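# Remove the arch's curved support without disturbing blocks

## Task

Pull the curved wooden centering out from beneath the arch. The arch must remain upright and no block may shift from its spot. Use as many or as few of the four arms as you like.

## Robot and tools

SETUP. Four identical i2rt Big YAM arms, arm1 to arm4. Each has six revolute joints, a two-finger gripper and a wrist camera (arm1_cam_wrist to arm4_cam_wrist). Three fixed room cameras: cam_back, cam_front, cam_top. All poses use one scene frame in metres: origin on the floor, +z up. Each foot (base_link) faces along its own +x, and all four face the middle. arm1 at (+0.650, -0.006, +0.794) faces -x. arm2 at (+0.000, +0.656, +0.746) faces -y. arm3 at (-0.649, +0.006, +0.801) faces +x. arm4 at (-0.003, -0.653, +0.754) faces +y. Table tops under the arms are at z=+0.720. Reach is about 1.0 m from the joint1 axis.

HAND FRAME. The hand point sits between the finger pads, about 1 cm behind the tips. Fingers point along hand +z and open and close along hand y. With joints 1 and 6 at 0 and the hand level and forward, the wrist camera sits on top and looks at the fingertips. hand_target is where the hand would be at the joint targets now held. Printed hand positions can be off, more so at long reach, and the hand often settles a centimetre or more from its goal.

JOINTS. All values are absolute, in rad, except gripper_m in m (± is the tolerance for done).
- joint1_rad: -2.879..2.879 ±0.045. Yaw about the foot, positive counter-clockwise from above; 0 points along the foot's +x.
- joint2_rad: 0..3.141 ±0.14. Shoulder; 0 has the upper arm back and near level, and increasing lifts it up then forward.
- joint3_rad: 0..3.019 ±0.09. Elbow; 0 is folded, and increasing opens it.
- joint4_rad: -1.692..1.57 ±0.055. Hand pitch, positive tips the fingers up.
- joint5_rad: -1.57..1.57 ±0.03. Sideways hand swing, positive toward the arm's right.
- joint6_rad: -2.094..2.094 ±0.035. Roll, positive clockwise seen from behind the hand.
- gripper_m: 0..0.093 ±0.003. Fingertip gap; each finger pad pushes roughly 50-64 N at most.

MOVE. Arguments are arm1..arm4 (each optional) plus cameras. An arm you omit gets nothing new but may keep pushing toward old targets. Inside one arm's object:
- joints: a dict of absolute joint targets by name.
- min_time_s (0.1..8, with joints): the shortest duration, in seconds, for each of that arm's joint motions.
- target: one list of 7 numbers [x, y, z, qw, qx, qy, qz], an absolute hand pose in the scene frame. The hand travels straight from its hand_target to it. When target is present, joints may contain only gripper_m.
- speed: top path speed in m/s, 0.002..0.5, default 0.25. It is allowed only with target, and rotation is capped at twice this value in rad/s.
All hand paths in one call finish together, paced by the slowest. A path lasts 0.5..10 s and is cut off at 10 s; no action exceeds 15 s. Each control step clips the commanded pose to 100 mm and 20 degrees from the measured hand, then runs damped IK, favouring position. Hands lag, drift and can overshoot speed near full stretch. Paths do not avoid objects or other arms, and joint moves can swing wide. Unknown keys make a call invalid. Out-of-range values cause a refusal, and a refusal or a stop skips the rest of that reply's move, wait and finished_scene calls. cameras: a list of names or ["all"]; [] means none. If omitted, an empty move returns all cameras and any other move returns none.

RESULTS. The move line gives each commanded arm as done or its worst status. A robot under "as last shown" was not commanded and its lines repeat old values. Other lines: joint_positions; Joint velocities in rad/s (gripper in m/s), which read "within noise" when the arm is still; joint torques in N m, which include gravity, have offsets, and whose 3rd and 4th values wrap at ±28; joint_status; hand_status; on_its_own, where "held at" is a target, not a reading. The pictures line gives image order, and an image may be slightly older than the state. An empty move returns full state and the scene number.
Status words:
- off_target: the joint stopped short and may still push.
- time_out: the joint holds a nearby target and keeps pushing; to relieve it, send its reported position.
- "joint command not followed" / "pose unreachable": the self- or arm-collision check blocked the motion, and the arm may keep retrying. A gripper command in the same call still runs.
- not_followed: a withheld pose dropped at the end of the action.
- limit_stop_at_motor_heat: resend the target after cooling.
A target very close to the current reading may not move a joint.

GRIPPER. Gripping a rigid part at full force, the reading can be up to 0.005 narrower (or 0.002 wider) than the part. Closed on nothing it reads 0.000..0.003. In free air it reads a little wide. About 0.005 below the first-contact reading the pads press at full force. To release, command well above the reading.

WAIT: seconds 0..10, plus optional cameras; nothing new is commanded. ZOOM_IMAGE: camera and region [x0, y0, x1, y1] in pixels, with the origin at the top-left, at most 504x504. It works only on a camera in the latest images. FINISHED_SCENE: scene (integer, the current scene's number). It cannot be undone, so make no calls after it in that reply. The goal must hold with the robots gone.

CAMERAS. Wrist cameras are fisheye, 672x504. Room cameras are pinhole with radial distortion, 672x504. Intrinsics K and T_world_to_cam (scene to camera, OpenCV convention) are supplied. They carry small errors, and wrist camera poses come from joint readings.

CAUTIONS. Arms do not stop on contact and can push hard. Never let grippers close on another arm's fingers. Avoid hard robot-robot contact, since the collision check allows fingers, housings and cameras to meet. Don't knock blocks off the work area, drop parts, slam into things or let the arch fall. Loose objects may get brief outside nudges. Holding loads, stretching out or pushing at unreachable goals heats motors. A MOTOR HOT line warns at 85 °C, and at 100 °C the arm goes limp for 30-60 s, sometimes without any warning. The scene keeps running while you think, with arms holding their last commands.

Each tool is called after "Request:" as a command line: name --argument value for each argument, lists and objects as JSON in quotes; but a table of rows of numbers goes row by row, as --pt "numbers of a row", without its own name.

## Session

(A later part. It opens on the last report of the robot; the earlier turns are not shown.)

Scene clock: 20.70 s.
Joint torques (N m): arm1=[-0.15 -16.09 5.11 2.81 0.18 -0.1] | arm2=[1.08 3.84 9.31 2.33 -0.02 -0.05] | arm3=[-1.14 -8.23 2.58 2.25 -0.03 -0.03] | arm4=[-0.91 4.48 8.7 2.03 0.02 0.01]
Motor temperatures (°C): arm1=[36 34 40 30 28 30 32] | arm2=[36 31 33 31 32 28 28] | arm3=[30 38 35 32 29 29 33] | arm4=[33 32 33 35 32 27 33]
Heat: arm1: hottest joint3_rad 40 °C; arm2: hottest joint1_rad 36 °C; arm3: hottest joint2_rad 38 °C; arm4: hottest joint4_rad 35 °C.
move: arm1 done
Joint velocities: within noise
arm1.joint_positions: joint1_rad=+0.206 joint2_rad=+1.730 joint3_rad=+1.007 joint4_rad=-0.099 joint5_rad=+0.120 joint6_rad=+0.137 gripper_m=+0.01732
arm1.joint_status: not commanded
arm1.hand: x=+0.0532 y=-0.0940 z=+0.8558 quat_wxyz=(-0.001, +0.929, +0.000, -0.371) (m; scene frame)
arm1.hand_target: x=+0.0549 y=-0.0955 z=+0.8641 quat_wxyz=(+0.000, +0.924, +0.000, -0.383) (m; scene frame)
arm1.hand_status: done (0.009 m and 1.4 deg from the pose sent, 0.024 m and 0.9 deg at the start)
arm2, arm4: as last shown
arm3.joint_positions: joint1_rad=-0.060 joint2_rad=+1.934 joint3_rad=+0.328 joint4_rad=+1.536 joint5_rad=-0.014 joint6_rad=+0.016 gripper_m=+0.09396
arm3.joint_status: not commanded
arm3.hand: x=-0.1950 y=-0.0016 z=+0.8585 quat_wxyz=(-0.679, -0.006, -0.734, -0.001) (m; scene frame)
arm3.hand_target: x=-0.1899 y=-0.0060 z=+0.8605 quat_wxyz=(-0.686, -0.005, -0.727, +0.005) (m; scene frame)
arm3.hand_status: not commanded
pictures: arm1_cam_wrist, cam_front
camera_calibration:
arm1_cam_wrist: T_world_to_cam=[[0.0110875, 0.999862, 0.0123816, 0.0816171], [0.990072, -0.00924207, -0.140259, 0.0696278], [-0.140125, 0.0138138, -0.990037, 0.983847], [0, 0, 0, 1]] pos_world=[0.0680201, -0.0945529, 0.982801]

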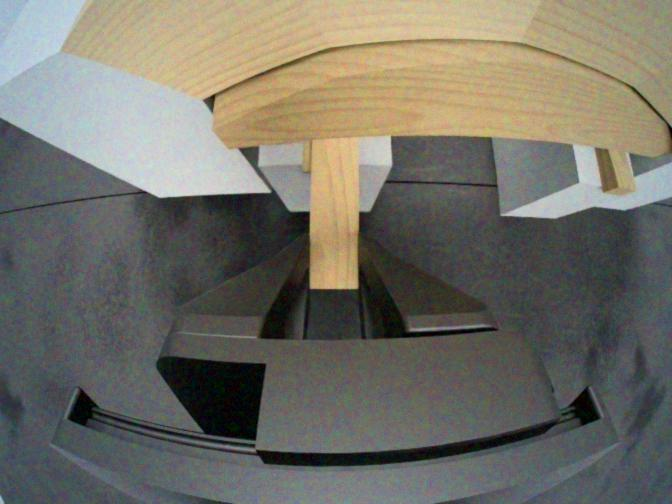

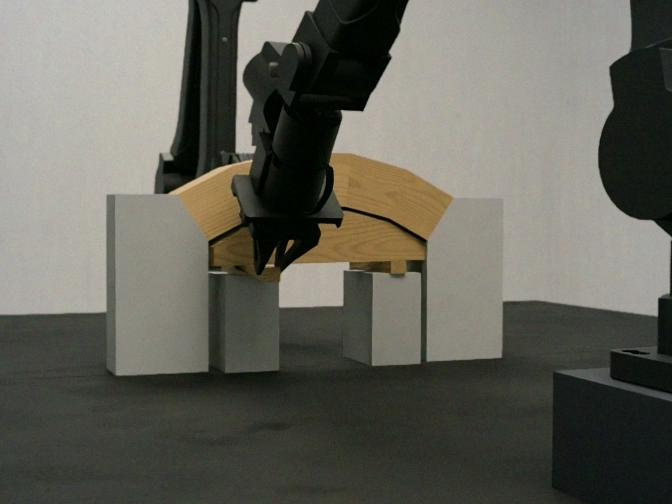

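Request:
move --arm3 '{"target":[-0.090,-0.009,0.860,0.7071,0.005,0.7071,-0.005],"speed":0.12}' --cameras '["arm3_cam_wrist","cam_top","cam_back"]'

Scene clock: 22.57 s.
Joint torques (N m): arm1=[-0.21 -16.03 5.08 2.81 0.18 -0.1] | arm2=[0.97 3.9 9.31 2.28 -0.02 -0.06] | arm3=[-1.08 -11.16 5.09 0.98 -0.02 -0.01] | arm4=[-1.08 3.84 8.61 1.96 -0.02 0.02]
Motor temperatures (°C): arm1=[36 34 40 30 28 30 32] | arm2=[36 31 33 31 32 28 28] | arm3=[30 38 35 32 29 29 33] | arm4=[33 32 33 35 32 27 33]
Heat: arm1: hottest joint3_rad 40 °C; arm2: hottest joint1_rad 36 °C; arm3: hottest joint2_rad 38 °C; arm4: hottest joint4_rad 35 °C.
move: arm3 done
Joint velocities: within noise
arm1, arm2, arm4: as last shown
arm3.joint_positions: joint1_rad=-0.060 joint2_rad=+2.017 joint3_rad=+0.594 joint4_rad=+1.432 joint5_rad=-0.015 joint6_rad=+0.016 gripper_m=+0.09396
arm3.joint_status: not commanded
arm3.hand: x=-0.0980 y=-0.0038 z=+0.8641 quat_wxyz=(-0.708, -0.006, -0.706, +0.000) (m; scene frame)
arm3.hand_target: x=-0.0904 y=-0.0090 z=+0.8600 quat_wxyz=(-0.707, -0.005, -0.707, +0.005) (m; scene frame)
arm3.hand_status: done (0.010 m and 0.6 deg from the pose sent, 0.105 m and 4.5 deg at the start)
pictures: arm3_cam_wrist, cam_back, cam_top
camera_calibration:
arm3_cam_wrist: T_world_to_cam=[[0.00661989, -0.999889, -0.0133828, 0.00933224], [-0.608026, 0.00660015, -0.79389, 0.628432], [0.79389, 0.0133926, -0.607914, 0.730909], [0, 0, 0, 1]] pos_world=[-0.198221, -0.00460528, 0.94336]

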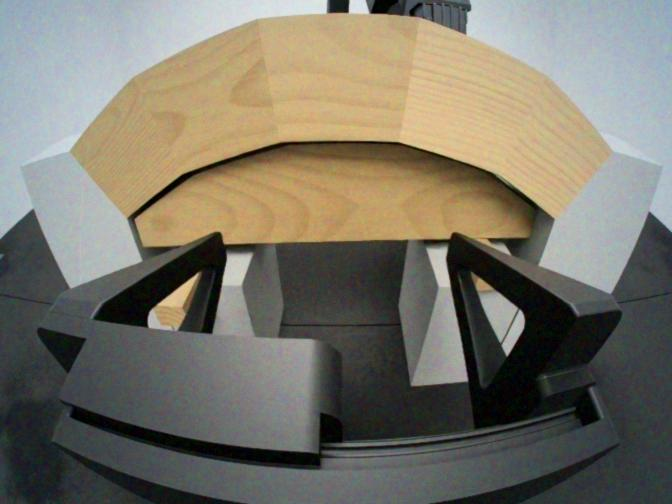

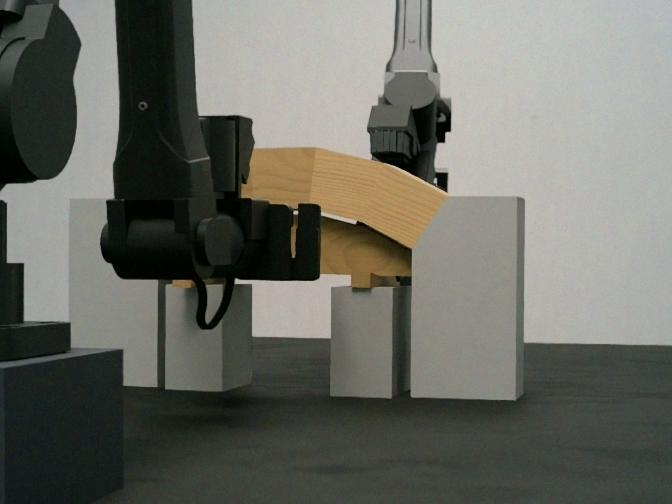

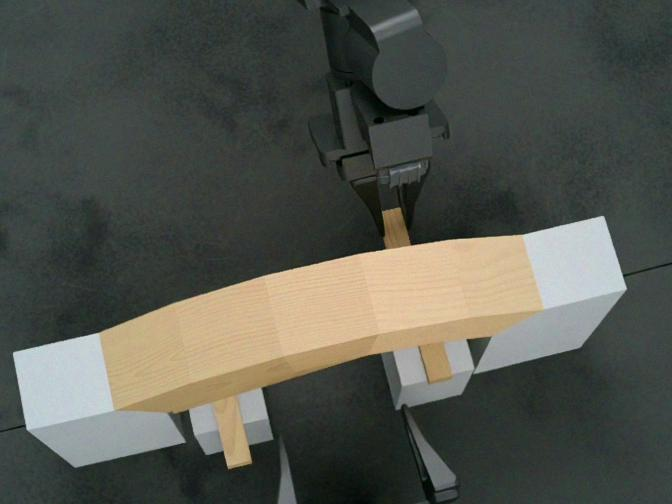

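Request:
move --arm3 '{"target":[-0.042,-0.009,0.860,0.7071,0.005,0.7071,-0.005],"speed":0.05}' --arm1 '{"target":[0.090,-0.0965,0.867,0,-0.9239,0,0.3827],"speed":0.05}' --cameras '["arm3_cam_wrist","arm1_cam_wrist","cam_front"]'

Scene clock: 24.40 s.
Joint torques (N m): arm1=[0.5 -14.56 5.19 2.95 0.2 0.01] | arm2=[1.26 3.72 9.33 2.26 -0.01 -0.06] | arm3=[-0.67 -12.63 6.56 1.06 0.13 -0.02] | arm4=[-1.08 3.6 8.59 2.14 -0.01 0.01]
Motor temperatures (°C): arm1=[36 34 40 30 28 30 32] | arm2=[36 31 33 31 32 28 28] | arm3=[30 38 35 31 29 29 33] | arm4=[33 32 33 35 32 27 33]
Heat: arm1: hottest joint3_rad 40 °C; arm2: hottest joint1_rad 36 °C; arm3: hottest joint2_rad 38 °C; arm4: hottest joint4_rad 35 °C.
move: arm1 off_target; arm3 off_target
Joint velocities: within noise
arm1.joint_positions: joint1_rad=+0.212 joint2_rad=+1.653 joint3_rad=+0.907 joint4_rad=-0.086 joint5_rad=+0.131 joint6_rad=+0.140 gripper_m=+0.01732
arm1.joint_status: not commanded
arm1.hand: x=+0.0892 y=-0.0892 z=+0.8563 quat_wxyz=(-0.006, +0.930, +0.000, -0.367) (m; scene frame)
arm1.hand_target: x=+0.0899 y=-0.0964 z=+0.8670 quat_wxyz=(+0.000, +0.924, +0.000, -0.383) (m; scene frame)
arm1.hand_status: off_target (0.013 m and 2.1 deg from the pose sent, 0.038 m and 1.5 deg at the start)
arm2, arm4: as last shown
arm3.joint_positions: joint1_rad=-0.060 joint2_rad=+2.048 joint3_rad=+0.723 joint4_rad=+1.330 joint5_rad=-0.015 joint6_rad=+0.016 gripper_m=+0.09396
arm3.joint_status: not commanded
arm3.hand: x=-0.0518 y=-0.0048 z=+0.8628 quat_wxyz=(-0.706, -0.006, -0.708, +0.000) (m; scene frame)
arm3.hand_target: x=-0.0424 y=-0.0090 z=+0.8602 quat_wxyz=(-0.707, -0.005, -0.707, +0.005) (m; scene frame)
arm3.hand_status: off_target (0.011 m and 0.6 deg from the pose sent, 0.056 m and 0.6 deg at the start)
pictures: arm1_cam_wrist, arm3_cam_wrist, cam_front
camera_calibration:
arm1_cam_wrist: T_world_to_cam=[[0.0140488, 0.999688, 0.0206525, 0.0690943], [0.991271, -0.0112167, -0.131362, 0.0261513], [-0.13109, 0.0223178, -0.991119, 0.990093], [0, 0, 0, 1]] pos_world=[0.102897, -0.0908761, 0.983309]
arm3_cam_wrist: T_world_to_cam=[[0.00656331, -0.999889, -0.0134108, 0.0080302], [-0.611371, 0.00660028, -0.791317, 0.653074], [0.791317, 0.0133926, -0.611259, 0.696214], [0, 0, 0, 1]] pos_world=[-0.151708, -0.00560528, 0.942463]

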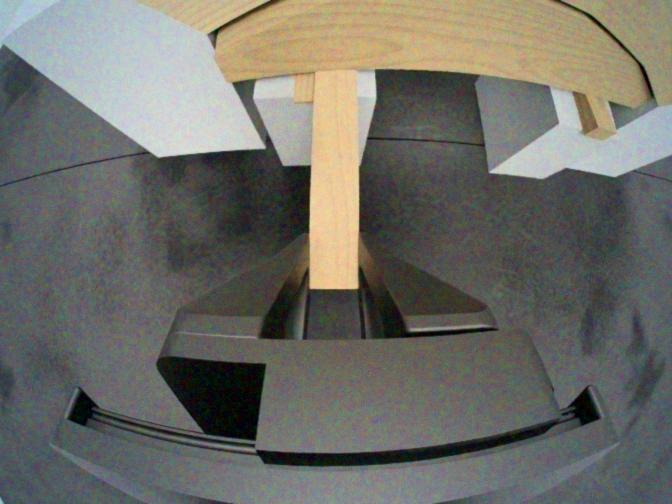

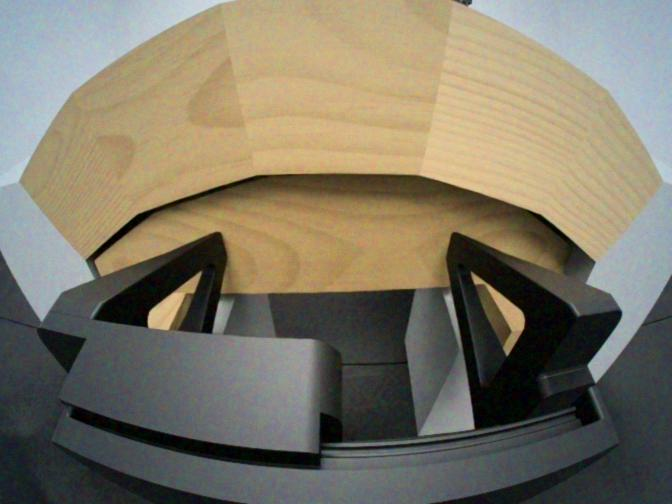

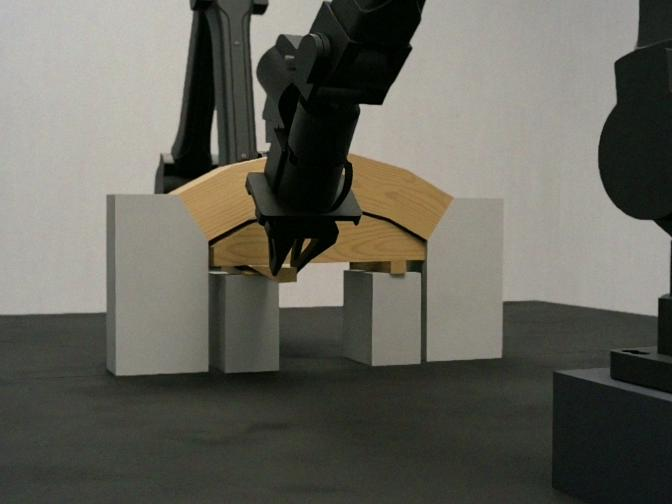

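Request:
move --arm1 '{"target":[0.145,-0.099,0.872,0,-0.9239,0,0.3827],"speed":0.06}' --cameras '["arm1_cam_wrist","cam_front"]'

Request:
zoom_image --camera "cam_front" --region '[180, 180, 440, 375]'

Scene clock: 26.20 s.
Joint torques (N m): arm1=[0.62 -12.16 5.07 2.85 0.2 0.05] | arm2=[1.2 3.66 9.32 2.32 -0.01 -0.06] | arm3=[-0.79 -12.57 6.56 1.01 0.14 -0.02] | arm4=[-1.03 4.13 8.59 2.1 -0.03 0.04]
Motor temperatures (°C): arm1=[36 34 40 30 28 30 32] | arm2=[36 31 34 31 32 28 28] | arm3=[30 38 35 31 29 29 33] | arm4=[33 32 33 35 32 27 33]
Heat: arm1: hottest joint3_rad 40 °C; arm2: hottest joint1_rad 36 °C; arm3: hottest joint2_rad 38 °C; arm4: hottest joint4_rad 35 °C.
move: arm1 off_target
Joint velocities: within noise
arm1.joint_positions: joint1_rad=+0.246 joint2_rad=+1.520 joint3_rad=+0.763 joint4_rad=-0.077 joint5_rad=+0.154 joint6_rad=+0.162 gripper_m=+0.01732
arm1.joint_status: not commanded
arm1.hand: x=+0.1438 y=-0.0927 z=+0.8635 quat_wxyz=(-0.006, +0.930, +0.001, -0.368) (m; scene frame)
arm1.hand_target: x=+0.1450 y=-0.0990 z=+0.8719 quat_wxyz=(+0.000, +0.924, +0.000, -0.382) (m; scene frame)
arm1.hand_status: off_target (0.011 m and 1.9 deg from the pose sent, 0.059 m and 2.1 deg at the start)
arm2, arm3, arm4: as last shown
pictures: arm1_cam_wrist, cam_front
camera_calibration:
arm1_cam_wrist: T_world_to_cam=[[0.0116762, 0.999673, 0.022747, 0.0701731], [0.990869, -0.00851155, -0.134558, -0.0238903], [-0.13432, 0.0241104, -0.990645, 1.00471], [0, 0, 0, 1]] pos_world=[0.157806, -0.0945776, 0.990503]

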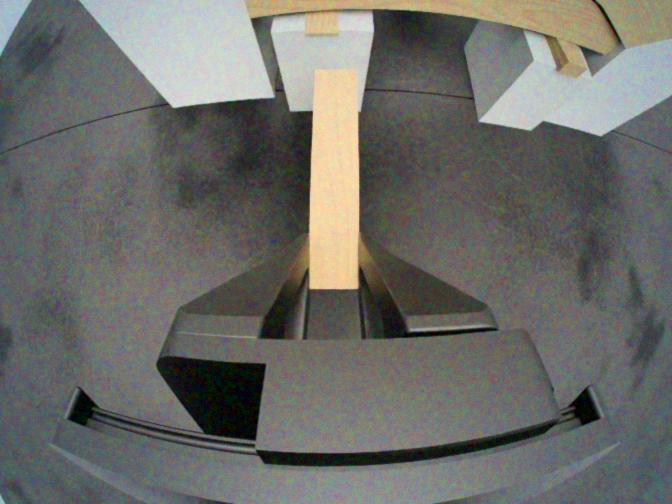

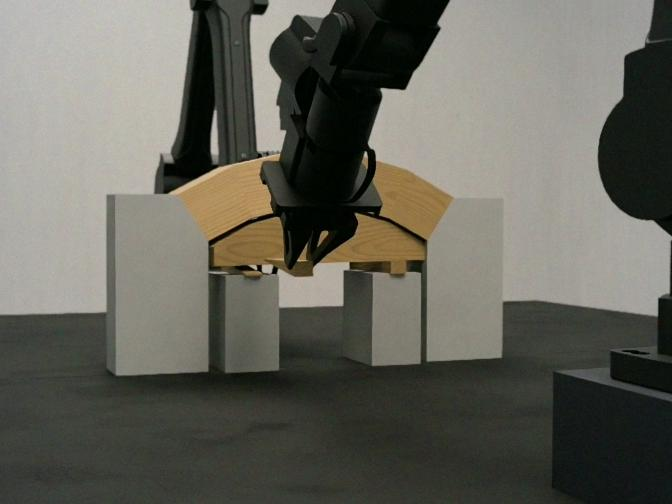

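Scaled by 1.938 from the camera's 672x504 image, which has a finer 960x720 frame.

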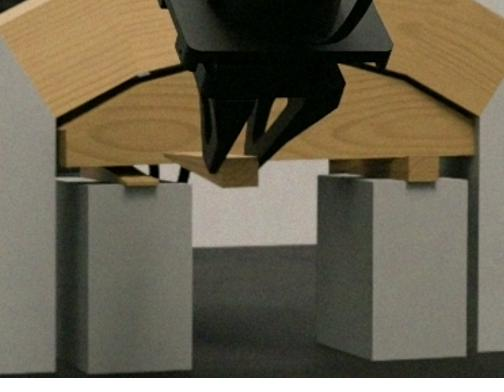

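Request:
move --arm1 '{"target":[0.24,-0.23,0.87,0,-0.9239,0,0.3827],"speed":0.2}'

Request:
move --arm1 '{"target":[0.25,-0.24,0.785,0,-0.9239,0,0.3827],"speed":0.1}' --cameras '["arm1_cam_wrist","cam_front"]'

Scene clock: 28.50 s.
Joint torques (N m): arm1=[0.44 -10.64 5.68 1.02 0.39 0.04] | arm2=[1.08 3.6 9.32 2.3 -0.02 -0.05] | arm3=[-0.79 -12.45 6.58 1.01 0.13 -0.01] | arm4=[-0.97 4.07 8.61 2.09 -0.03 0.04]
Motor temperatures (°C): arm1=[36 35 40 30 28 30 32] | arm2=[36 31 34 31 32 28 28] | arm3=[30 38 36 31 29 29 33] | arm4=[33 32 33 35 32 27 33]
Heat: arm1: hottest joint3_rad 40 °C; arm2: hottest joint1_rad 36 °C; arm3: hottest joint2_rad 38 °C; arm4: hottest joint4_rad 35 °C.
move: arm1 done
Joint velocities: within noise
arm1.joint_positions: joint1_rad=+0.673 joint2_rad=+1.448 joint3_rad=+0.693 joint4_rad=-0.147 joint5_rad=+0.436 joint6_rad=+0.494 gripper_m=+0.01732
arm1.joint_status: not commanded
arm1.hand: x=+0.2358 y=-0.2279 z=+0.8647 quat_wxyz=(-0.003, +0.924, +0.002, -0.381) (m; scene frame)
arm1.hand_target: x=+0.2399 y=-0.2301 z=+0.8700 quat_wxyz=(+0.000, +0.924, +0.000, -0.383) (m; scene frame)
arm1.hand_status: done (0.007 m and 0.5 deg from the pose sent, 0.168 m and 1.9 deg at the start)
arm2, arm3, arm4: as last shown
pictures: none

Scene clock: 30.17 s.
Joint torques (N m): arm1=[0.5 -8.53 3.85 2.59 0.41 0.05] | arm2=[1.32 3.78 9.39 2.26 0 -0.06] | arm3=[-0.67 -12.57 6.52 1.03 0.13 -0.01] | arm4=[-1.08 3.84 8.68 2.09 -0.01 0]
Motor temperatures (°C): arm1=[36 35 40 30 28 30 32] | arm2=[36 31 34 31 32 28 28] | arm3=[30 39 36 31 29 29 33] | arm4=[33 32 34 35 32 27 33]
Heat: arm1: hottest joint3_rad 40 °C; arm2: hottest joint1_rad 36 °C; arm3: hottest joint2_rad 39 °C; arm4: hottest joint4_rad 35 °C.
move: arm1 off_target
Joint velocities: within noise
arm1.joint_positions: joint1_rad=+0.710 joint2_rad=+1.635 joint3_rad=+0.631 joint4_rad=+0.093 joint5_rad=+0.461 joint6_rad=+0.530 gripper_m=+0.01732
arm1.joint_status: not commanded
arm1.hand: x=+0.2450 y=-0.2368 z=+0.7940 quat_wxyz=(-0.002, +0.923, -0.001, -0.384) (m; scene frame)
arm1.hand_target: x=+0.2502 y=-0.2397 z=+0.7852 quat_wxyz=(+0.000, +0.924, +0.000, -0.382) (m; scene frame)
arm1.hand_status: off_target (0.011 m and 0.3 deg from the pose sent, 0.082 m and 0.5 deg at the start)
arm2, arm3, arm4: as last shown
pictures: arm1_cam_wrist, cam_front
camera_calibration:
arm1_cam_wrist: T_world_to_cam=[[0.0127158, 0.999849, 0.0118476, 0.223063], [0.985688, -0.0105421, -0.16825, -0.107232], [-0.1681, 0.0138175, -0.985673, 0.954926], [0, 0, 0, 1]] pos_world=[0.263384, -0.237354, 0.92056]

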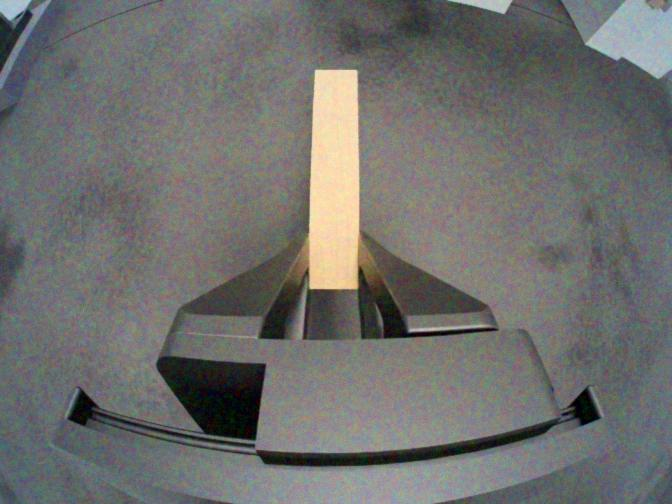

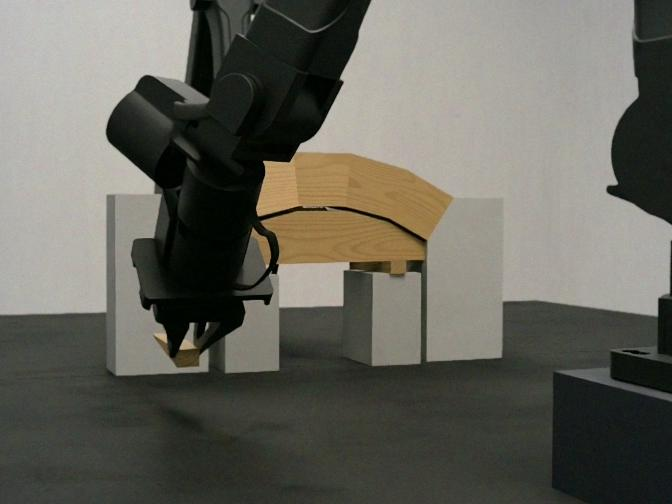

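Request:
move --arm1 '{"target":[0.25,-0.24,0.763,0,-0.9239,0,0.3827],"speed":0.05}'

Request:
move --arm1 '{"target":[0.25,-0.24,0.751,0,-0.9239,0,0.3827],"speed":0.03}' --cameras '["arm1_cam_wrist","cam_front"]'

Request:
zoom_image --camera "cam_front" --region '[100, 230, 360, 425]'

Scene clock: 31.63 s.
Joint torques (N m): arm1=[0.62 -8.82 3.38 2.65 0.42 0.03] | arm2=[1.08 3.6 9.33 2.35 -0.01 -0.07] | arm3=[-0.73 -12.45 6.54 0.99 0.14 -0.02] | arm4=[-1.03 4.37 8.47 2.15 -0.01 0.03]
Motor temperatures (°C): arm1=[36 35 40 30 28 30 32] | arm2=[36 31 34 31 32 28 28] | arm3=[30 39 36 31 29 29 33] | arm4=[33 32 34 35 32 27 33]
Heat: arm1: hottest joint3_rad 40 °C; arm2: hottest joint1_rad 36 °C; arm3: hottest joint2_rad 39 °C; arm4: hottest joint4_rad 35 °C.
move: arm1 off_target
Joint velocities: within noise
arm1.joint_positions: joint1_rad=+0.710 joint2_rad=+1.704 joint3_rad=+0.625 joint4_rad=+0.170 joint5_rad=+0.462 joint6_rad=+0.531 gripper_m=+0.01732
arm1.joint_status: not commanded
arm1.hand: x=+0.2441 y=-0.2372 z=+0.7725 quat_wxyz=(-0.001, +0.923, -0.002, -0.385) (m; scene frame)
arm1.hand_target: x=+0.2500 y=-0.2397 z=+0.7633 quat_wxyz=(+0.000, +0.924, +0.000, -0.383) (m; scene frame)
arm1.hand_status: off_target (0.012 m and 0.4 deg from the pose sent, 0.032 m and 0.3 deg at the start)
arm2, arm3, arm4: as last shown
pictures: none

Scene clock: 32.67 s.
Joint torques (N m): arm1=[0.62 -8.94 2.96 2.65 0.42 0.03] | arm2=[1.03 3.9 9.39 2.3 -0.02 -0.05] | arm3=[-0.85 -12.51 6.57 1.02 0.13 -0.01] | arm4=[-0.91 4.07 8.62 2.11 0 0.04]
Motor temperatures (°C): arm1=[36 35 40 30 28 30 32] | arm2=[36 31 34 31 32 28 28] | arm3=[30 39 36 31 29 29 33] | arm4=[33 32 34 35 32 27 33]
Heat: arm1: hottest joint3_rad 40 °C; arm2: hottest joint1_rad 36 °C; arm3: hottest joint2_rad 39 °C; arm4: hottest joint4_rad 35 °C.
move: arm1 off_target
Joint velocities: within noise
arm1.joint_positions: joint1_rad=+0.711 joint2_rad=+1.742 joint3_rad=+0.625 joint4_rad=+0.211 joint5_rad=+0.462 joint6_rad=+0.531 gripper_m=+0.01732
arm1.joint_status: not commanded
arm1.hand: x=+0.2431 y=-0.2382 z=+0.7615 quat_wxyz=(+0.000, +0.923, -0.002, -0.386) (m; scene frame)
arm1.hand_target: x=+0.2501 y=-0.2398 z=+0.7513 quat_wxyz=(+0.000, +0.924, +0.000, -0.382) (m; scene frame)
arm1.hand_status: off_target (0.013 m and 0.4 deg from the pose sent, 0.022 m and 0.3 deg at the start)
arm2.joint_positions: joint1_rad=+0.031 joint2_rad=+0.603 joint3_rad=+1.457 joint4_rad=-1.387 joint5_rad=-0.263 joint6_rad=+0.761 gripper_m=+0.09396
arm2.joint_status: not commanded
arm2.hand: x=+0.0421 y=+0.4486 z=+1.3126 quat_wxyz=(-0.497, -0.768, -0.393, +0.094) (m; scene frame)
arm2.hand_target: x=+0.0421 y=+0.4516 z=+1.3209 quat_wxyz=(-0.505, -0.763, -0.391, +0.098) (m; scene frame)
arm2.hand_status: not commanded
arm3: as last shown
arm4.joint_positions: joint1_rad=-0.454 joint2_rad=+0.631 joint3_rad=+1.450 joint4_rad=-1.565 joint5_rad=-0.075 joint6_rad=-0.150 gripper_m=+0.09396
arm4.joint_status: not commanded
arm4.hand: x=+0.0668 y=-0.4724 z=+1.2759 quat_wxyz=(-0.346, +0.552, -0.728, -0.214) (m; scene frame)
arm4.hand_target: x=+0.0658 y=-0.4742 z=+1.2836 quat_wxyz=(-0.354, +0.550, -0.724, -0.218) (m; scene frame)
arm4.hand_status: not commanded
pictures: arm1_cam_wrist, cam_front
camera_calibration:
arm1_cam_wrist: T_world_to_cam=[[0.0131545, 0.999875, 0.00879381, 0.227065], [0.985099, -0.0114509, -0.171605, -0.108341], [-0.171482, 0.0109201, -0.985127, 0.922262], [0, 0, 0, 1]] pos_world=[0.261892, -0.238348, 0.887956]

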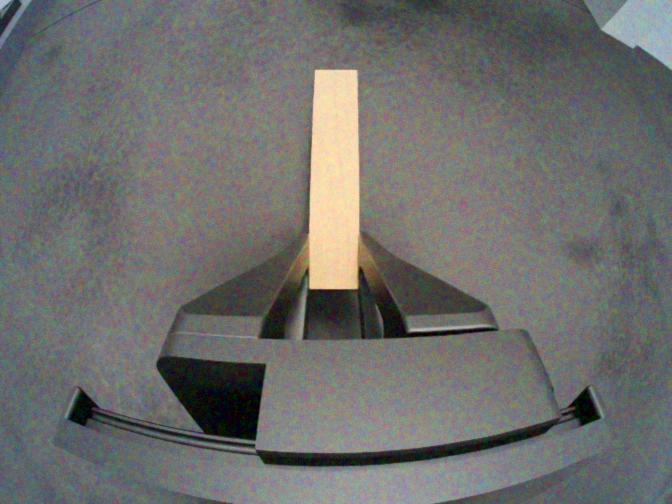

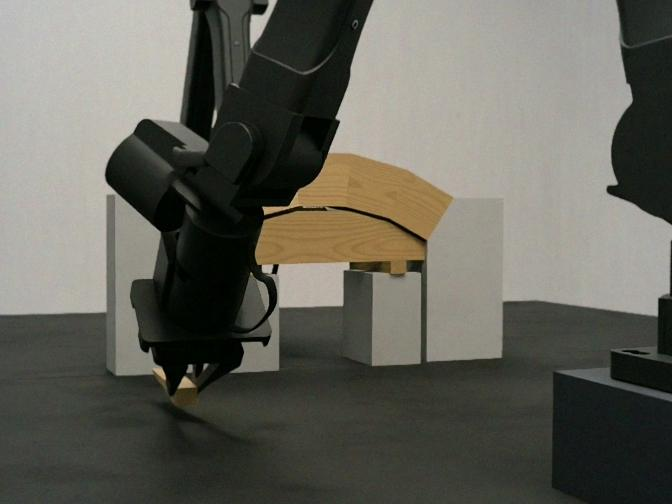

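Scaled by 1.938 from the camera's 672x504 image, which has a finer 960x720 frame.

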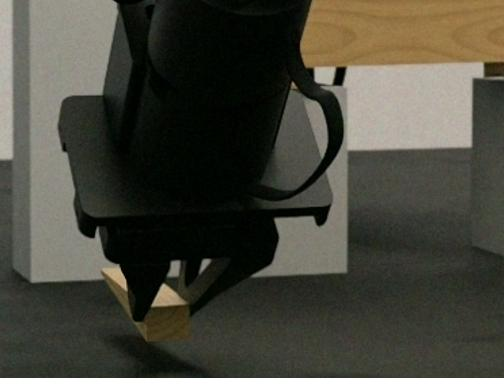

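Request:
move --arm1 '{"target":[0.25,-0.24,0.742,0,-0.9239,0,0.3827],"speed":0.03}'

Request:
move --arm1 '{"target":[0.25,-0.24,0.734,0,-0.9239,0,0.3827],"speed":0.03}' --cameras '["cam_front"]'

Request:
zoom_image --camera "cam_front" --region '[100, 230, 360, 425]'

Scene clock: 33.90 s.
Joint torques (N m): arm1=[0.62 -9 2.78 2.54 0.42 0.03] | arm2=[0.91 3.6 9.35 2.26 -0.02 -0.07] | arm3=[-0.79 -12.51 6.56 1.02 0.14 -0.01] | arm4=[-1.44 4.25 8.59 2.1 0 0.01]
Motor temperatures (°C): arm1=[36 35 39 30 28 30 33] | arm2=[36 31 34 31 32 28 28] | arm3=[30 39 36 31 29 29 33] | arm4=[33 32 34 35 32 27 33]
Heat: arm1: hottest joint3_rad 39 °C; arm2: hottest joint1_rad 36 °C; arm3: hottest joint2_rad 39 °C; arm4: hottest joint4_rad 35 °C.
move: arm1 off_target
Joint velocities: within noise
arm1.joint_positions: joint1_rad=+0.711 joint2_rad=+1.772 joint3_rad=+0.625 joint4_rad=+0.241 joint5_rad=+0.462 joint6_rad=+0.531 gripper_m=+0.01732
arm1.joint_status: not commanded
arm1.hand: x=+0.2427 y=-0.2385 z=+0.7527 quat_wxyz=(+0.000, +0.922, -0.002, -0.386) (m; scene frame)
arm1.hand_target: x=+0.2501 y=-0.2398 z=+0.7424 quat_wxyz=(+0.000, +0.924, +0.000, -0.383) (m; scene frame)
arm1.hand_status: off_target (0.013 m and 0.5 deg from the pose sent, 0.021 m and 0.4 deg at the start)
arm2, arm3, arm4: as last shown
pictures: none

Scene clock: 34.90 s.
Joint torques (N m): arm1=[0.56 -8.23 2.67 2.52 0.29 0.03] | arm2=[1.2 3.49 9.4 2.33 0 -0.05] | arm3=[-0.73 -12.45 6.53 1.02 0.14 -0.01] | arm4=[-0.32 4.01 8.53 2.18 -0.01 0.05]
Motor temperatures (°C): arm1=[36 35 39 30 28 30 33] | arm2=[36 31 34 31 32 28 28] | arm3=[30 39 36 31 29 29 33] | arm4=[33 32 34 35 32 27 33]
Heat: arm1: hottest joint3_rad 39 °C; arm2: hottest joint1_rad 36 °C; arm3: hottest joint2_rad 39 °C; arm4: hottest joint4_rad 35 °C.
move: arm1 off_target
Joint velocities: within noise
arm1.joint_positions: joint1_rad=+0.711 joint2_rad=+1.787 joint3_rad=+0.625 joint4_rad=+0.272 joint5_rad=+0.465 joint6_rad=+0.532 gripper_m=+0.01732
arm1.joint_status: not commanded
arm1.hand: x=+0.2401 y=-0.2399 z=+0.7508 quat_wxyz=(+0.003, +0.920, -0.004, -0.393) (m; scene frame)
arm1.hand_target: x=+0.2502 y=-0.2395 z=+0.7347 quat_wxyz=(+0.000, +0.924, +0.000, -0.383) (m; scene frame)
arm1.hand_status: off_target (0.019 m and 1.4 deg from the pose sent, 0.020 m and 0.5 deg at the start)
arm2, arm3, arm4: as last shown
pictures: cam_front

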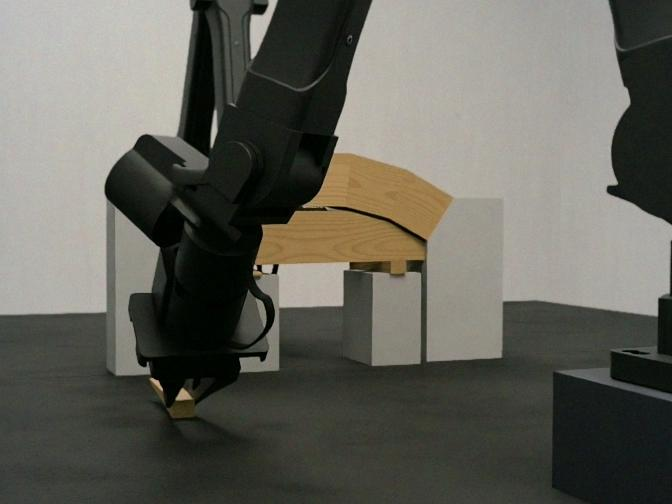

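Scaled by 1.938 from the camera's 672x504 image, which has a finer 960x720 frame.

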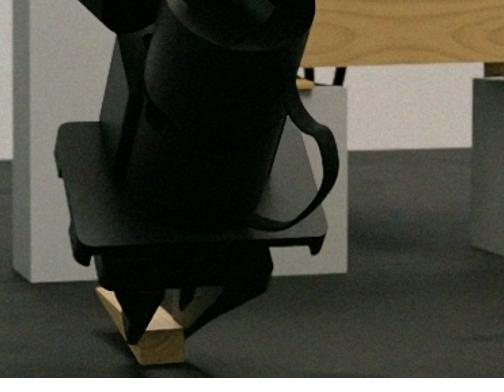

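Request:
move --arm1 '{"joints":{"gripper_m":0.05},"min_time_s":1.5}'

Request:
move --arm1 '{"target":[0.30,-0.235,0.84,0,-0.9239,0,0.3827],"speed":0.15}' --arm3 '{"target":[-0.020,-0.009,0.860,0.7071,0.005,0.7071,-0.005],"speed":0.05}'

Request:
move --arm1 '{"target":[0.22,-0.02,0.90,-0.4965,-0.4965,0.5035,0.5035],"speed":0.25,"joints":{"gripper_m":0.093}}' --cameras '["cam_front","arm1_cam_wrist","arm3_cam_wrist"]'

Scene clock: 35.80 s.
Joint torques (N m): arm1=[0.44 -9.41 2.56 2.45 0.28 0.02] | arm2=[1.14 3.66 9.32 2.3 -0.02 -0.06] | arm3=[-0.62 -12.51 6.57 1.01 0.13 -0.02] | arm4=[-1.08 4.25 8.62 2.18 -0.03 0.01]
Motor temperatures (°C): arm1=[36 35 39 30 28 30 33] | arm2=[36 31 34 31 32 28 28] | arm3=[30 39 36 31 29 29 33] | arm4=[33 32 34 35 32 27 33]
Heat: arm1: hottest joint3_rad 39 °C; arm2: hottest joint1_rad 36 °C; arm3: hottest joint2_rad 39 °C; arm4: hottest joint4_rad 35 °C.
move: arm1 done
Joint velocities: within noise
arm1.joint_positions: joint1_rad=+0.711 joint2_rad=+1.799 joint3_rad=+0.625 joint4_rad=+0.272 joint5_rad=+0.465 joint6_rad=+0.532 gripper_m=+0.04984
arm1.joint_status: all done
arm1.hand: x=+0.2418 y=-0.2385 z=+0.7454 quat_wxyz=(+0.000, +0.921, -0.003, -0.388) (m; scene frame)
arm1.hand_target: x=+0.2502 y=-0.2395 z=+0.7346 quat_wxyz=(+0.000, +0.924, +0.000, -0.383) (m; scene frame)
arm1.hand_status: not commanded
arm2, arm4: as last shown
arm3.joint_positions: joint1_rad=-0.060 joint2_rad=+2.048 joint3_rad=+0.723 joint4_rad=+1.330 joint5_rad=-0.015 joint6_rad=+0.016 gripper_m=+0.09396
arm3.joint_status: not commanded
arm3.hand: x=-0.0518 y=-0.0048 z=+0.8628 quat_wxyz=(-0.706, -0.006, -0.708, +0.000) (m; scene frame)
arm3.hand_target: x=-0.0424 y=-0.0090 z=+0.8602 quat_wxyz=(-0.707, -0.005, -0.707, +0.005) (m; scene frame)
arm3.hand_status: not commanded
pictures: none

Scene clock: 37.43 s.
Joint torques (N m): arm1=[0.56 -8.82 4.81 0.94 0.45 0.08] | arm2=[0.97 3.72 9.33 2.19 -0.01 -0.06] | arm3=[-0.73 -12.75 7.66 0.9 0.21 -0.02] | arm4=[-1.14 4.07 8.59 2.09 0 0]
Motor temperatures (°C): arm1=[36 35 39 30 28 30 32] | arm2=[36 31 34 31 32 28 28] | arm3=[30 39 36 31 29 29 33] | arm4=[33 32 34 35 32 27 33]
Heat: arm1: hottest joint3_rad 39 °C; arm2: hottest joint1_rad 36 °C; arm3: hottest joint2_rad 39 °C; arm4: hottest joint4_rad 35 °C.
move: arm1 done; arm3 off_target
Joint velocities: within noise
arm1.joint_positions: joint1_rad=+0.796 joint2_rad=+1.415 joint3_rad=+0.566 joint4_rad=-0.097 joint5_rad=+0.513 joint6_rad=+0.608 gripper_m=+0.04993
arm1.joint_status: not commanded
arm1.hand: x=+0.2934 y=-0.2339 z=+0.8392 quat_wxyz=(-0.001, +0.923, -0.001, -0.385) (m; scene frame)
arm1.hand_target: x=+0.2997 y=-0.2350 z=+0.8400 quat_wxyz=(+0.000, +0.924, +0.000, -0.383) (m; scene frame)
arm1.hand_status: done (0.007 m and 0.3 deg from the pose sent, 0.111 m and 0.8 deg at the start)
arm2, arm4: as last shown
arm3.joint_positions: joint1_rad=-0.060 joint2_rad=+2.064 joint3_rad=+0.777 joint4_rad=+1.288 joint5_rad=-0.015 joint6_rad=+0.016 gripper_m=+0.09396
arm3.joint_status: not commanded
arm3.hand: x=-0.0329 y=-0.0052 z=+0.8615 quat_wxyz=(-0.705, -0.006, -0.709, +0.000) (m; scene frame)
arm3.hand_target: x=-0.0206 y=-0.0090 z=+0.8602 quat_wxyz=(-0.707, -0.005, -0.707, +0.005) (m; scene frame)
arm3.hand_status: off_target (0.013 m and 0.7 deg from the pose sent, 0.032 m and 0.7 deg at the start)
pictures: none

Scene clock: 41.97 s.
Joint torques (N m): arm1=[-1.44 -5.42 2.63 3.6 0.12 -0.1] | arm2=[1.44 3.6 9.32 2.28 -0.01 -0.05] | arm3=[-0.67 -12.86 7.72 0.95 0.2 -0.02] | arm4=[-0.91 3.84 8.59 2.18 0 -0.01]
Motor temperatures (°C): arm1=[36 35 39 30 28 30 32] | arm2=[36 31 34 31 32 28 28] | arm3=[30 39 36 31 29 29 33] | arm4=[33 32 34 35 32 27 32]
Heat: arm1: hottest joint3_rad 39 °C; arm2: hottest joint1_rad 36 °C; arm3: hottest joint2_rad 39 °C; arm4: hottest joint4_rad 35 °C.
move: arm1 done
Joint velocities: within noise
arm1.joint_positions: joint1_rad=+0.098 joint2_rad=+1.757 joint3_rad=+0.234 joint4_rad=+1.497 joint5_rad=+0.072 joint6_rad=+1.568 gripper_m=+0.09291
arm1.joint_status: all done
arm1.hand: x=+0.2267 y=-0.0251 z=+0.8977 quat_wxyz=(+0.491, +0.509, -0.502, -0.498) (m; scene frame)
arm1.hand_target: x=+0.2203 y=-0.0199 z=+0.8999 quat_wxyz=(+0.496, +0.497, -0.504, -0.503) (m; scene frame)
arm1.hand_status: done (0.009 m and 1.7 deg from the pose sent, 0.234 m and 98.6 deg at the start)
arm2, arm3, arm4: as last shown
pictures: arm1_cam_wrist, arm3_cam_wrist, cam_front
camera_calibration:
arm1_cam_wrist: T_world_to_cam=[[0.0360224, 0.0141104, -0.999251, 0.888165], [0.581396, -0.813565, 0.00947058, -0.157558], [-0.812823, -0.581302, -0.0375103, 0.331098], [0, 0, 0, 1]] pos_world=[0.328734, 0.0517516, 0.901412]
arm3_cam_wrist: T_world_to_cam=[[0.00644726, -0.999888, -0.0135188, 0.00747827], [-0.614704, 0.00670025, -0.788729, 0.661236], [0.788731, 0.0133952, -0.614592, 0.683265], [0, 0, 0, 1]] pos_world=[-0.132496, -0.00610548, 0.941566]

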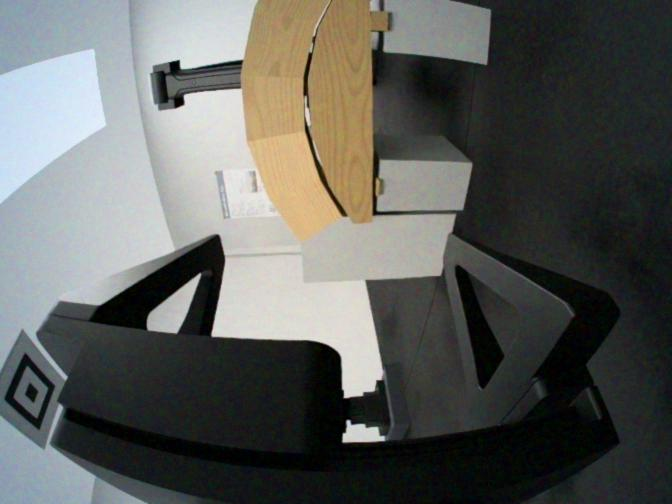

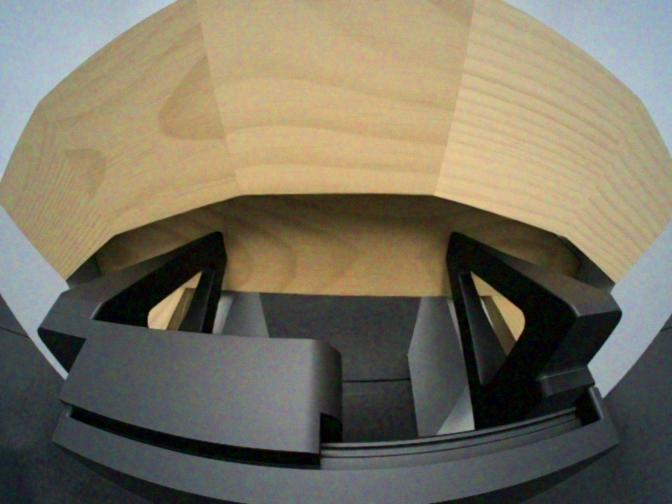

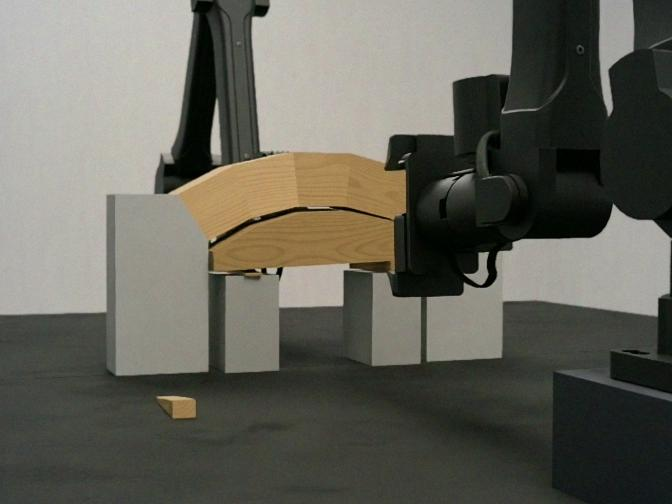

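Request:
move --arm1 '{"target":[0.055,-0.014,0.883,-0.4965,-0.4965,0.5035,0.5035],"speed":0.15}' --cameras '["arm1_cam_wrist","cam_front"]'

Request:
zoom_image --camera "arm1_cam_wrist" --region '[180, 60, 500, 300]'

Scene clock: 44.23 s.
Joint torques (N m): arm1=[-1.55 -10.87 5.18 1.65 -0.12 -0.08] | arm2=[1.44 3.49 9.32 2.32 -0.03 -0.06] | arm3=[-0.73 -12.98 7.66 0.91 0.2 -0.01] | arm4=[-1.14 4.42 8.55 2.1 0 0.02]
Motor temperatures (°C): arm1=[36 35 39 30 28 30 32] | arm2=[36 31 35 31 32 28 28] | arm3=[30 39 36 31 29 29 33] | arm4=[33 32 34 35 32 27 32]
Heat: arm1: hottest joint3_rad 39 °C; arm2: hottest joint1_rad 36 °C; arm3: hottest joint2_rad 39 °C; arm4: hottest joint4_rad 35 °C.
move: arm1 off_target
Joint velocities: within noise
arm1.joint_positions: joint1_rad=+0.062 joint2_rad=+1.946 joint3_rad=+0.676 joint4_rad=+1.279 joint5_rad=+0.041 joint6_rad=+1.568 gripper_m=+0.09291
arm1.joint_status: not commanded
arm1.hand: x=+0.0658 y=-0.0210 z=+0.8918 quat_wxyz=(+0.499, +0.499, -0.495, -0.507) (m; scene frame)
arm1.hand_target: x=+0.0557 y=-0.0140 z=+0.8832 quat_wxyz=(+0.497, +0.496, -0.503, -0.504) (m; scene frame)
arm1.hand_status: off_target (0.016 m and 1.2 deg from the pose sent, 0.173 m and 1.7 deg at the start)
arm2, arm3, arm4: as last shown
pictures: arm1_cam_wrist, cam_front
camera_calibration:
arm1_cam_wrist: T_world_to_cam=[[0.00058953, 0.011735, -0.999931, 0.890806], [0.577617, -0.816256, -0.00923884, -0.0438359], [-0.816308, -0.577572, -0.00725951, 0.175867], [0, 0, 0, 1]] pos_world=[0.168357, 0.0553407, 0.891617]

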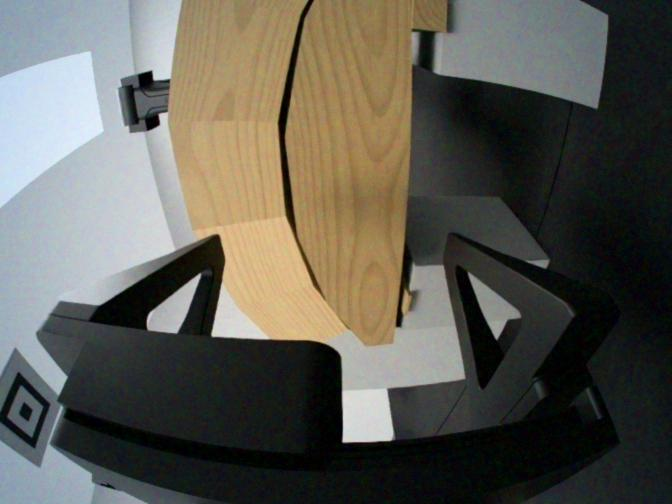

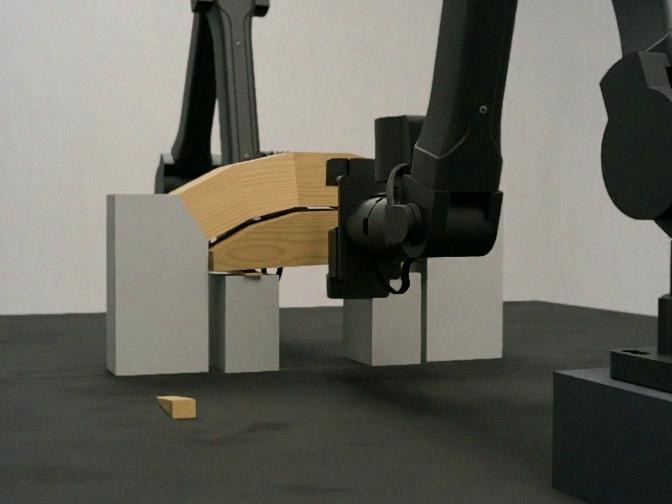

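Scaled by 1.575 from the camera's 672x504 image, which has a finer 960x720 frame.

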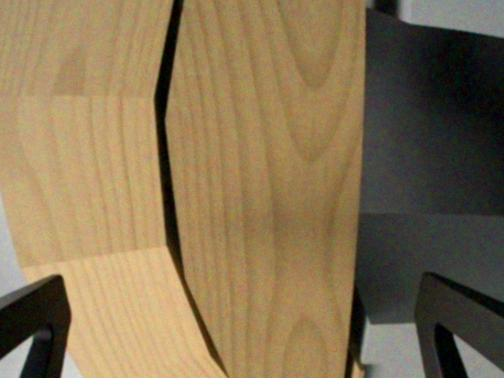

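Request:
move --arm1 '{"target":[0.004,-0.014,0.877,-0.4965,-0.4965,0.5035,0.5035],"speed":0.08}' --cameras '["arm1_cam_wrist","cam_front"]'

Request:
zoom_image --camera "arm1_cam_wrist" --region '[180, 60, 500, 300]'

Scene clock: 45.90 s.
Joint torques (N m): arm1=[-1.55 -12.69 6.06 1.7 -0.12 -0.07] | arm2=[1.03 3.78 9.32 2.28 -0.01 -0.08] | arm3=[-0.5 -12.98 7.71 0.91 0.19 -0.02] | arm4=[-1.2 4.13 8.54 2.13 0.01 0.04]
Motor temperatures (°C): arm1=[36 35 39 30 28 30 32] | arm2=[36 31 35 31 32 28 28] | arm3=[30 39 36 31 29 29 33] | arm4=[33 32 34 35 32 27 32]
Heat: arm1: hottest joint3_rad 39 °C; arm2: hottest joint1_rad 36 °C; arm3: hottest joint2_rad 39 °C; arm4: hottest joint4_rad 35 °C.
move: arm1 off_target
Joint velocities: within noise
arm1.joint_positions: joint1_rad=+0.060 joint2_rad=+2.017 joint3_rad=+0.823 joint4_rad=+1.201 joint5_rad=+0.038 joint6_rad=+1.568 gripper_m=+0.09291
arm1.joint_status: not commanded
arm1.hand: x=+0.0157 y=-0.0218 z=+0.8863 quat_wxyz=(+0.499, +0.499, -0.495, -0.507) (m; scene frame)
arm1.hand_target: x=+0.0049 y=-0.0138 z=+0.8772 quat_wxyz=(+0.496, +0.496, -0.503, -0.504) (m; scene frame)
arm1.hand_status: off_target (0.017 m and 1.1 deg from the pose sent, 0.064 m and 1.1 deg at the start)
arm2, arm3, arm4: as last shown
pictures: arm1_cam_wrist, cam_front
camera_calibration:
arm1_cam_wrist: T_world_to_cam=[[0.00210813, 0.0118381, -0.999928, 0.885261], [0.577926, -0.816046, -0.00844267, -0.0162131], [-0.816086, -0.577866, -0.00856186, 0.135588], [0, 0, 0, 1]] pos_world=[0.118156, 0.0546416, 0.886221]

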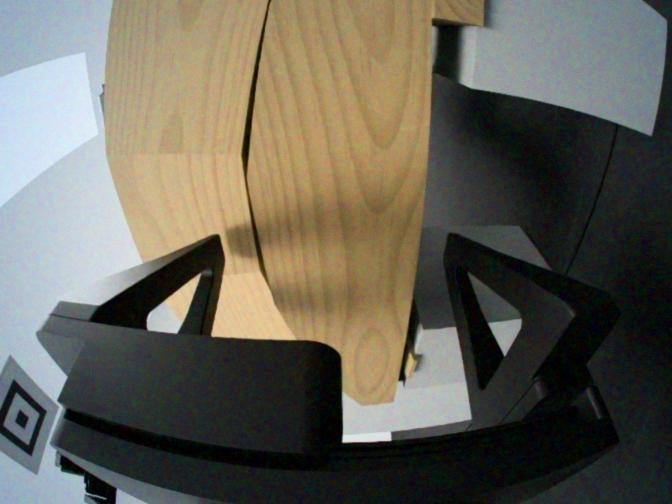

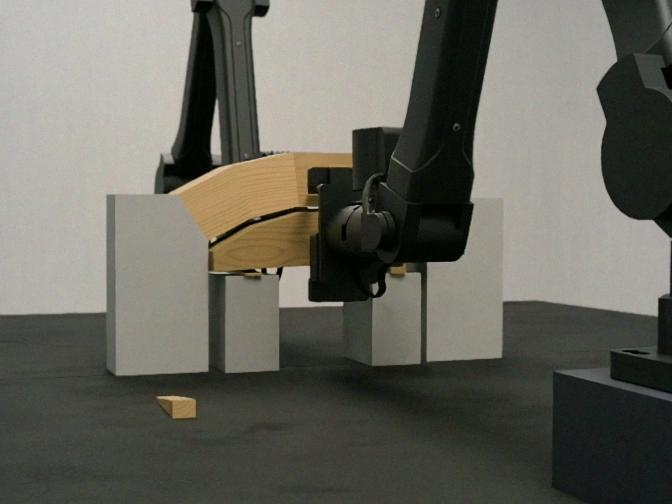

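Scaled by 1.575 from the camera's 672x504 image, which has a finer 960x720 frame.

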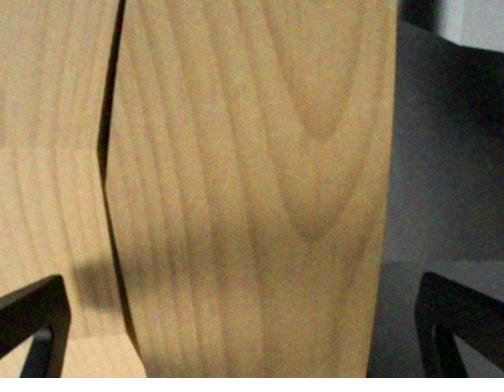

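Request:
move --arm1 '{"joints":{"gripper_m":0.0575},"min_time_s":1.2}' --cameras '["arm1_cam_wrist","cam_front"]'

Request:
zoom_image --camera "arm1_cam_wrist" --region '[180, 60, 500, 300]'

Scene clock: 47.27 s.
Joint torques (N m): arm1=[-1.49 -12.98 6.08 1.78 -0.1 -0.03] | arm2=[1.26 3.84 9.4 2.22 -0.04 -0.06] | arm3=[-0.56 -12.98 7.68 0.96 0.2 -0.01] | arm4=[-1.2 3.84 8.61 2.15 -0.02 0.05]
Motor temperatures (°C): arm1=[36 35 39 30 28 30 32] | arm2=[36 31 35 31 32 28 28] | arm3=[30 39 37 31 29 29 33] | arm4=[33 32 34 35 32 27 32]
Heat: arm1: hottest joint3_rad 39 °C; arm2: hottest joint1_rad 36 °C; arm3: hottest joint2_rad 39 °C; arm4: hottest joint4_rad 35 °C.
move: arm1 done
Joint velocities: arm1=[0.005 -0.005 0.017 -0.012 -0.037 0.037 -0.006] | arm2=[within noise] | arm3=[within noise] | arm4=[within noise]
arm1.joint_positions: joint1_rad=+0.060 joint2_rad=+2.020 joint3_rad=+0.824 joint4_rad=+1.198 joint5_rad=+0.038 joint6_rad=+1.568 gripper_m=+0.05801
arm1.joint_status: all done
arm1.hand: x=+0.0157 y=-0.0218 z=+0.8836 quat_wxyz=(+0.498, +0.501, -0.496, -0.505) (m; scene frame)
arm1.hand_target: x=+0.0049 y=-0.0139 z=+0.8772 quat_wxyz=(+0.496, +0.496, -0.504, -0.504) (m; scene frame)
arm1.hand_status: not commanded
arm2.joint_positions: joint1_rad=+0.031 joint2_rad=+0.603 joint3_rad=+1.457 joint4_rad=-1.387 joint5_rad=-0.263 joint6_rad=+0.761 gripper_m=+0.09396
arm2.joint_status: not commanded
arm2.hand: x=+0.0421 y=+0.4486 z=+1.3126 quat_wxyz=(-0.497, -0.768, -0.393, +0.094) (m; scene frame)
arm2.hand_target: x=+0.0421 y=+0.4516 z=+1.3209 quat_wxyz=(-0.505, -0.763, -0.391, +0.098) (m; scene frame)
arm2.hand_status: not commanded
arm3.joint_positions: joint1_rad=-0.060 joint2_rad=+2.065 joint3_rad=+0.777 joint4_rad=+1.288 joint5_rad=-0.015 joint6_rad=+0.016 gripper_m=+0.09396
arm3.joint_status: not commanded
arm3.hand: x=-0.0329 y=-0.0052 z=+0.8609 quat_wxyz=(-0.704, -0.006, -0.710, +0.000) (m; scene frame)
arm3.hand_target: x=-0.0206 y=-0.0090 z=+0.8604 quat_wxyz=(-0.707, -0.005, -0.707, +0.005) (m; scene frame)
arm3.hand_status: not commanded
arm4.joint_positions: joint1_rad=-0.454 joint2_rad=+0.631 joint3_rad=+1.450 joint4_rad=-1.565 joint5_rad=-0.075 joint6_rad=-0.150 gripper_m=+0.09396
arm4.joint_status: not commanded
arm4.hand: x=+0.0668 y=-0.4724 z=+1.2759 quat_wxyz=(-0.346, +0.552, -0.728, -0.214) (m; scene frame)
arm4.hand_target: x=+0.0658 y=-0.4742 z=+1.2836 quat_wxyz=(-0.354, +0.550, -0.724, -0.218) (m; scene frame)
arm4.hand_status: not commanded
pictures: arm1_cam_wrist, cam_front
camera_calibration:
arm1_cam_wrist: T_world_to_cam=[[0.00788157, 0.0116597, -0.999901, 0.88258], [0.57819, -0.815887, -0.00495648, -0.0193498], [-0.815864, -0.578094, -0.013172, 0.139632], [0, 0, 0, 1]] pos_world=[0.118152, 0.0546424, 0.884236]

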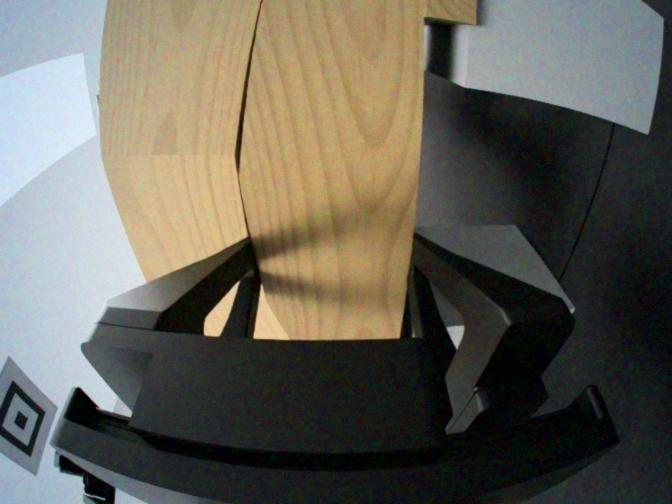

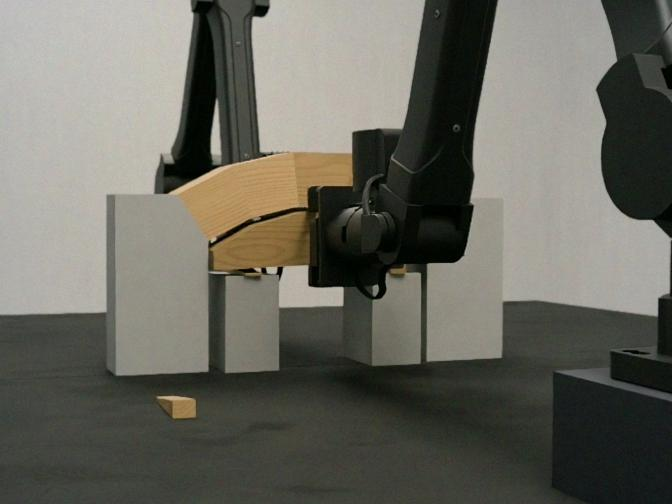

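Scaled by 1.575 from the camera's 672x504 image, which has a finer 960x720 frame.

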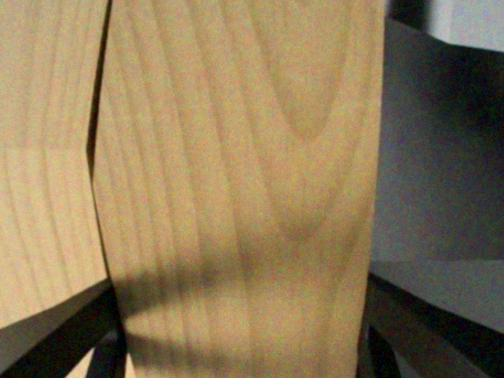

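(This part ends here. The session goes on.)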